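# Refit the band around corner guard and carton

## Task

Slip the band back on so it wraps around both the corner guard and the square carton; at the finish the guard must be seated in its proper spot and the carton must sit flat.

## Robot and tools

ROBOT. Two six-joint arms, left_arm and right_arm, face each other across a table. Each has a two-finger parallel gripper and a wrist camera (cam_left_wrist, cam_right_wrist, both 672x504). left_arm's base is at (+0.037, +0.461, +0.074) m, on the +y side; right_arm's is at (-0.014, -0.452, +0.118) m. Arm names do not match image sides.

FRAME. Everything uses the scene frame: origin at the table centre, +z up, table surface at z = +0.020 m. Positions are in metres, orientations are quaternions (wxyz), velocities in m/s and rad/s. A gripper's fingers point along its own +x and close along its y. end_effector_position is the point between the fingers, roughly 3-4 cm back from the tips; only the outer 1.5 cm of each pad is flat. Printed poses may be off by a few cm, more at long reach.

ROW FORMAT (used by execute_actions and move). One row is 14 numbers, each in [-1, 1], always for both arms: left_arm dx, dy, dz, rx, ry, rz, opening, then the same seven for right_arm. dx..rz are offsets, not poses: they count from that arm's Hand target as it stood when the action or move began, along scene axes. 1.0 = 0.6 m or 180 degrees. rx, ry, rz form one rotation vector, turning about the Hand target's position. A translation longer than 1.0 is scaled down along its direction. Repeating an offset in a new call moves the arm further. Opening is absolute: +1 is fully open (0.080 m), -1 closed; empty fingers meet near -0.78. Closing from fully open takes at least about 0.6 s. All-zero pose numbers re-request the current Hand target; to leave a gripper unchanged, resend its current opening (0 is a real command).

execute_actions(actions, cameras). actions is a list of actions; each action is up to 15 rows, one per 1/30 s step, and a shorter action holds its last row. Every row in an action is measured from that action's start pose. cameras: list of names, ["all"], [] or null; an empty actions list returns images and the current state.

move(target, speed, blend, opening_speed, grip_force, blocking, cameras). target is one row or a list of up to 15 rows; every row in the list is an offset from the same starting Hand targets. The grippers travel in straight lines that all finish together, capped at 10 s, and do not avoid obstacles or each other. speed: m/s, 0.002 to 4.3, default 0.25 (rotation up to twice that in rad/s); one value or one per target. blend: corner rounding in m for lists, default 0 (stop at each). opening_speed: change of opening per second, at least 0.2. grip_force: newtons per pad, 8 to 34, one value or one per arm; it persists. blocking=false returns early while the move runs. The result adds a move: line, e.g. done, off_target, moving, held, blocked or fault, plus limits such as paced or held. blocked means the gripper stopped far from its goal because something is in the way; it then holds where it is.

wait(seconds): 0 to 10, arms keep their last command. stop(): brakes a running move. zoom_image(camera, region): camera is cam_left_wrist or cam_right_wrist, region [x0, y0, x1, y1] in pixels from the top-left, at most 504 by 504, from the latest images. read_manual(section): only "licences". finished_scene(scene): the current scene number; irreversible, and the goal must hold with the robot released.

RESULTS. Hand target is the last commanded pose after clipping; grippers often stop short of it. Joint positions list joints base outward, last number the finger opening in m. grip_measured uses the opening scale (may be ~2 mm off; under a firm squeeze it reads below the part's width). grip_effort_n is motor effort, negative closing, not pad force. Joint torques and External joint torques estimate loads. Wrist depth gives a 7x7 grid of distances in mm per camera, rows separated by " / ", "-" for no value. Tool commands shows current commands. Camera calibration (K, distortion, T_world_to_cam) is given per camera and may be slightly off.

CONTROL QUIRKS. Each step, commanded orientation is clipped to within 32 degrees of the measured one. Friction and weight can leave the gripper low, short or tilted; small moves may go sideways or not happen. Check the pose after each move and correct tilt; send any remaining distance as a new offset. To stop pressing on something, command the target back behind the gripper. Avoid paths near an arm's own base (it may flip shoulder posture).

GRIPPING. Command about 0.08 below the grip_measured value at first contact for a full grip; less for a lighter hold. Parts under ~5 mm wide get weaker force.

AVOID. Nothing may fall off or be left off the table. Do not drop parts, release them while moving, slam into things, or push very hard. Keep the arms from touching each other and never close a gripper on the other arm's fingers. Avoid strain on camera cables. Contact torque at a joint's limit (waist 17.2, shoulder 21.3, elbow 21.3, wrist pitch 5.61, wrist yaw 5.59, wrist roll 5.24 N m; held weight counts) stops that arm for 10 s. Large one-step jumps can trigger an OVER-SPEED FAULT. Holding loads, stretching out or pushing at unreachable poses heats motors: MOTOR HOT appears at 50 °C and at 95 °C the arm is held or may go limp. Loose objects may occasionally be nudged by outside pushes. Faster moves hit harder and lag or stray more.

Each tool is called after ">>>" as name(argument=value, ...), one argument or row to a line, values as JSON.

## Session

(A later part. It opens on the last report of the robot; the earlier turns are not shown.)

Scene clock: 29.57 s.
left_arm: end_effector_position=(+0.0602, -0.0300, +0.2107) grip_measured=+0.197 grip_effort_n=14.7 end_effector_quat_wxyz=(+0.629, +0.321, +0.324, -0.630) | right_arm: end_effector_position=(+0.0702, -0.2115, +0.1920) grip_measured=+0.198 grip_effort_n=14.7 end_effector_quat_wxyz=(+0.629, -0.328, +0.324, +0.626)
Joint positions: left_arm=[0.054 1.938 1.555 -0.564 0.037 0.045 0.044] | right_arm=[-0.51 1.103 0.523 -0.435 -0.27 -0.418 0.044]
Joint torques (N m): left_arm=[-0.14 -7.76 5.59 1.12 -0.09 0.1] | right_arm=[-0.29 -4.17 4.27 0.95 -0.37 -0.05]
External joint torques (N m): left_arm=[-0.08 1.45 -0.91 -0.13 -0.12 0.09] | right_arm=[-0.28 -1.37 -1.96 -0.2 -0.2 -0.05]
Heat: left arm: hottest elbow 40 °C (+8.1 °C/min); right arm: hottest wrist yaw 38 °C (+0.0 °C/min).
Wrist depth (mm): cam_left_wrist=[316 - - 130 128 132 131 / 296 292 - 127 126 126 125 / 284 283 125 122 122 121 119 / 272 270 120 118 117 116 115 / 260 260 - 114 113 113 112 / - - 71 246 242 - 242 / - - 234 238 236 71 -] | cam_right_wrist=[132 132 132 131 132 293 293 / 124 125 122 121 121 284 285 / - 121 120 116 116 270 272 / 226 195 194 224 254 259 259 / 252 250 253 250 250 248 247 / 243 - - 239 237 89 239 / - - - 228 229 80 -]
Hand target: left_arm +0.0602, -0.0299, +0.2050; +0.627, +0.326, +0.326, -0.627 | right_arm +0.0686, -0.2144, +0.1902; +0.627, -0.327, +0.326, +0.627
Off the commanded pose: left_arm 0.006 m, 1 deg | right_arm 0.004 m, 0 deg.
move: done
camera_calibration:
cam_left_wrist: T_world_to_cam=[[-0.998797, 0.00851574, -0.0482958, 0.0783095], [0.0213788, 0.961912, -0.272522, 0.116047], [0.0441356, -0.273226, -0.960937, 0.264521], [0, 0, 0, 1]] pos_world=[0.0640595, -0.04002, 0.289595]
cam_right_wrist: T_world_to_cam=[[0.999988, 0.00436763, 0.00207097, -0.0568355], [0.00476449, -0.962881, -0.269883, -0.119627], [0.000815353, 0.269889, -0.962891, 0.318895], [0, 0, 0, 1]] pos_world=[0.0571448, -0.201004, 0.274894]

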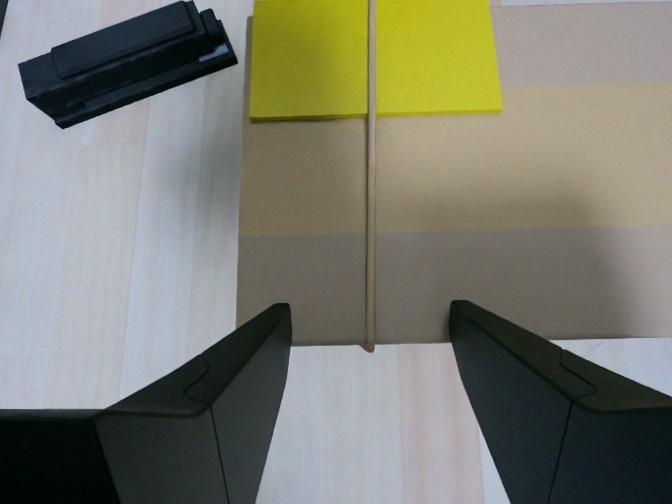

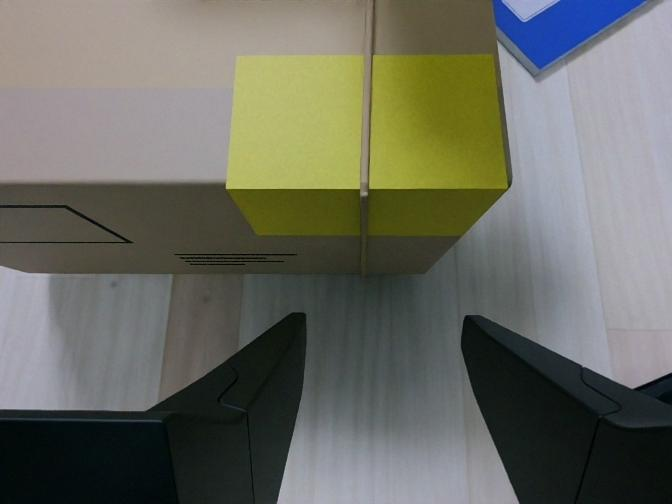

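>>> move(
  target=[
    [0,0.1,0.1,0,0,0,0.2,0,-0.03,0.05,0,0,0,0.2],
    [0.03,0.38,0.29,0,0,0,0.2,0,-0.05,0.2,0,0,0,0.2],
  ],
  speed=[0.12,0.3],
  blend=0.03,
  cameras=["all"],
)

Scene clock: 32.03 s.
left_arm: end_effector_position=(+0.0775, +0.1986, +0.3761) grip_measured=+0.197 grip_effort_n=14.2 end_effector_quat_wxyz=(+0.627, +0.327, +0.330, -0.626) | right_arm: end_effector_position=(+0.0678, -0.2459, +0.3050) grip_measured=+0.198 grip_effort_n=14.7 end_effector_quat_wxyz=(+0.625, -0.330, +0.331, +0.625)
Joint positions: left_arm=[0.222 1.217 1.523 -1.285 0.13 0.183 0.044] | right_arm=[-0.608 0.948 0.919 -1.028 -0.321 -0.506 0.044]
Joint torques (N m): left_arm=[0.3 -2.99 6.24 1.06 0.14 0.27] | right_arm=[-0.31 -2.21 7.09 0.88 -0.4 -0.07]
External joint torques (N m): left_arm=[0.31 0.06 0.6 -0.13 0.06 0.26] | right_arm=[-0.29 -0.37 0.81 -0.21 -0.21 -0.07]
Heat: left arm: hottest elbow 40 °C (+7.5 °C/min); right arm: hottest wrist yaw 38 °C (+0.0 °C/min).
Wrist depth (mm): cam_left_wrist=[1491 512 515 343 337 337 494 / 1471 488 488 452 400 402 475 / 1404 470 473 466 460 458 462 / 1343 452 446 446 446 440 434 / 1287 438 - 444 431 419 421 / - - 71 412 407 - 409 / - - 395 399 395 71 -] | cam_right_wrist=[446 439 426 437 417 - 423 / 259 255 254 251 404 403 405 / 244 244 241 240 391 389 390 / 379 331 330 372 370 373 370 / 368 363 365 358 361 360 357 / 354 - - 348 344 89 344 / - - - 333 330 80 -]
Hand target: left_arm +0.0782, +0.1982, +0.3791; +0.627, +0.326, +0.326, -0.627 | right_arm +0.0685, -0.2444, +0.3102; +0.627, -0.327, +0.326, +0.627
Off the commanded pose: left_arm 0.003 m, 1 deg | right_arm 0.006 m, 1 deg.
move: done
camera_calibration:
cam_left_wrist: T_world_to_cam=[[-0.99884, 0.00682373, -0.0476666, 0.101767], [0.0186815, 0.967288, -0.252992, -0.0673218], [0.044381, -0.253589, -0.966293, 0.48325], [0, 0, 0, 1]] pos_world=[0.0814593, 0.186972, 0.45478]
cam_right_wrist: T_world_to_cam=[[0.999965, 0.00459568, -0.00693717, -0.0516437], [0.00266242, -0.966534, -0.256524, -0.127088], [-0.00788392, 0.256497, -0.966513, 0.435315], [0, 0, 0, 1]] pos_world=[0.0554123, -0.234254, 0.387779]

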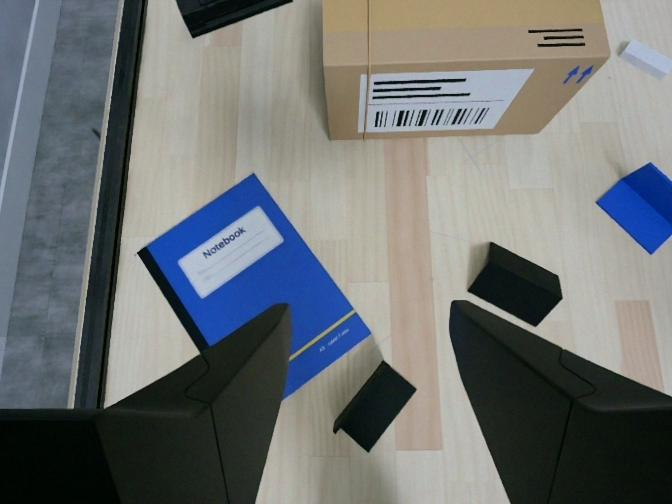

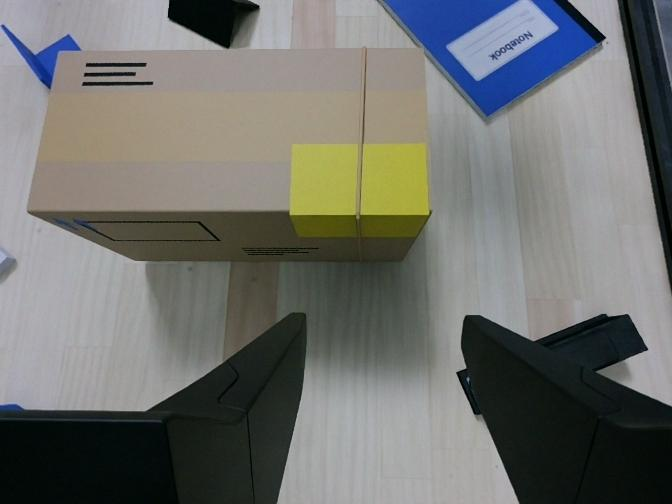

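>>> zoom_image(
  camera="cam_right_wrist",
  region=[280, 30, 450, 270],
)

>>> zoom_image(
  camera="cam_left_wrist",
  region=[300, 0, 460, 150],
)

Scaled by 2.100 from the camera's 672x504 image, which has a finer 960x720 frame.

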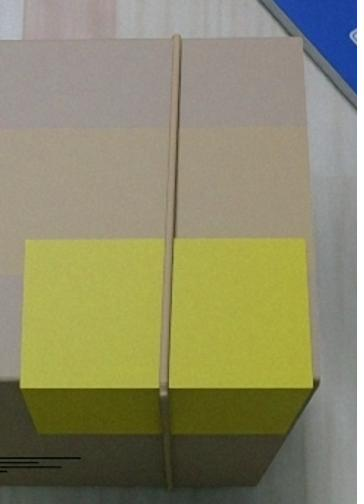

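Scaled by 3.150 from the camera's 672x504 image, which has a finer 960x720 frame.

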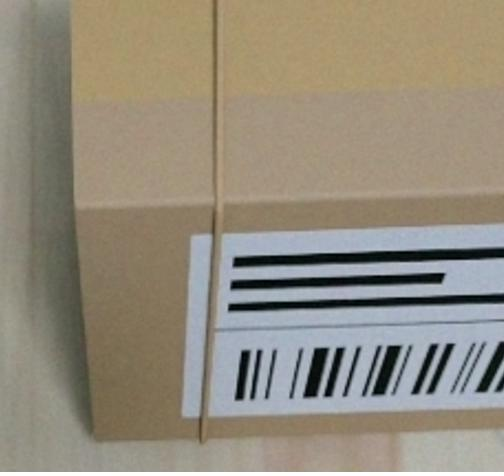

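>>> finished_scene(
  scene=2,
)

The scene is finished: the task was done.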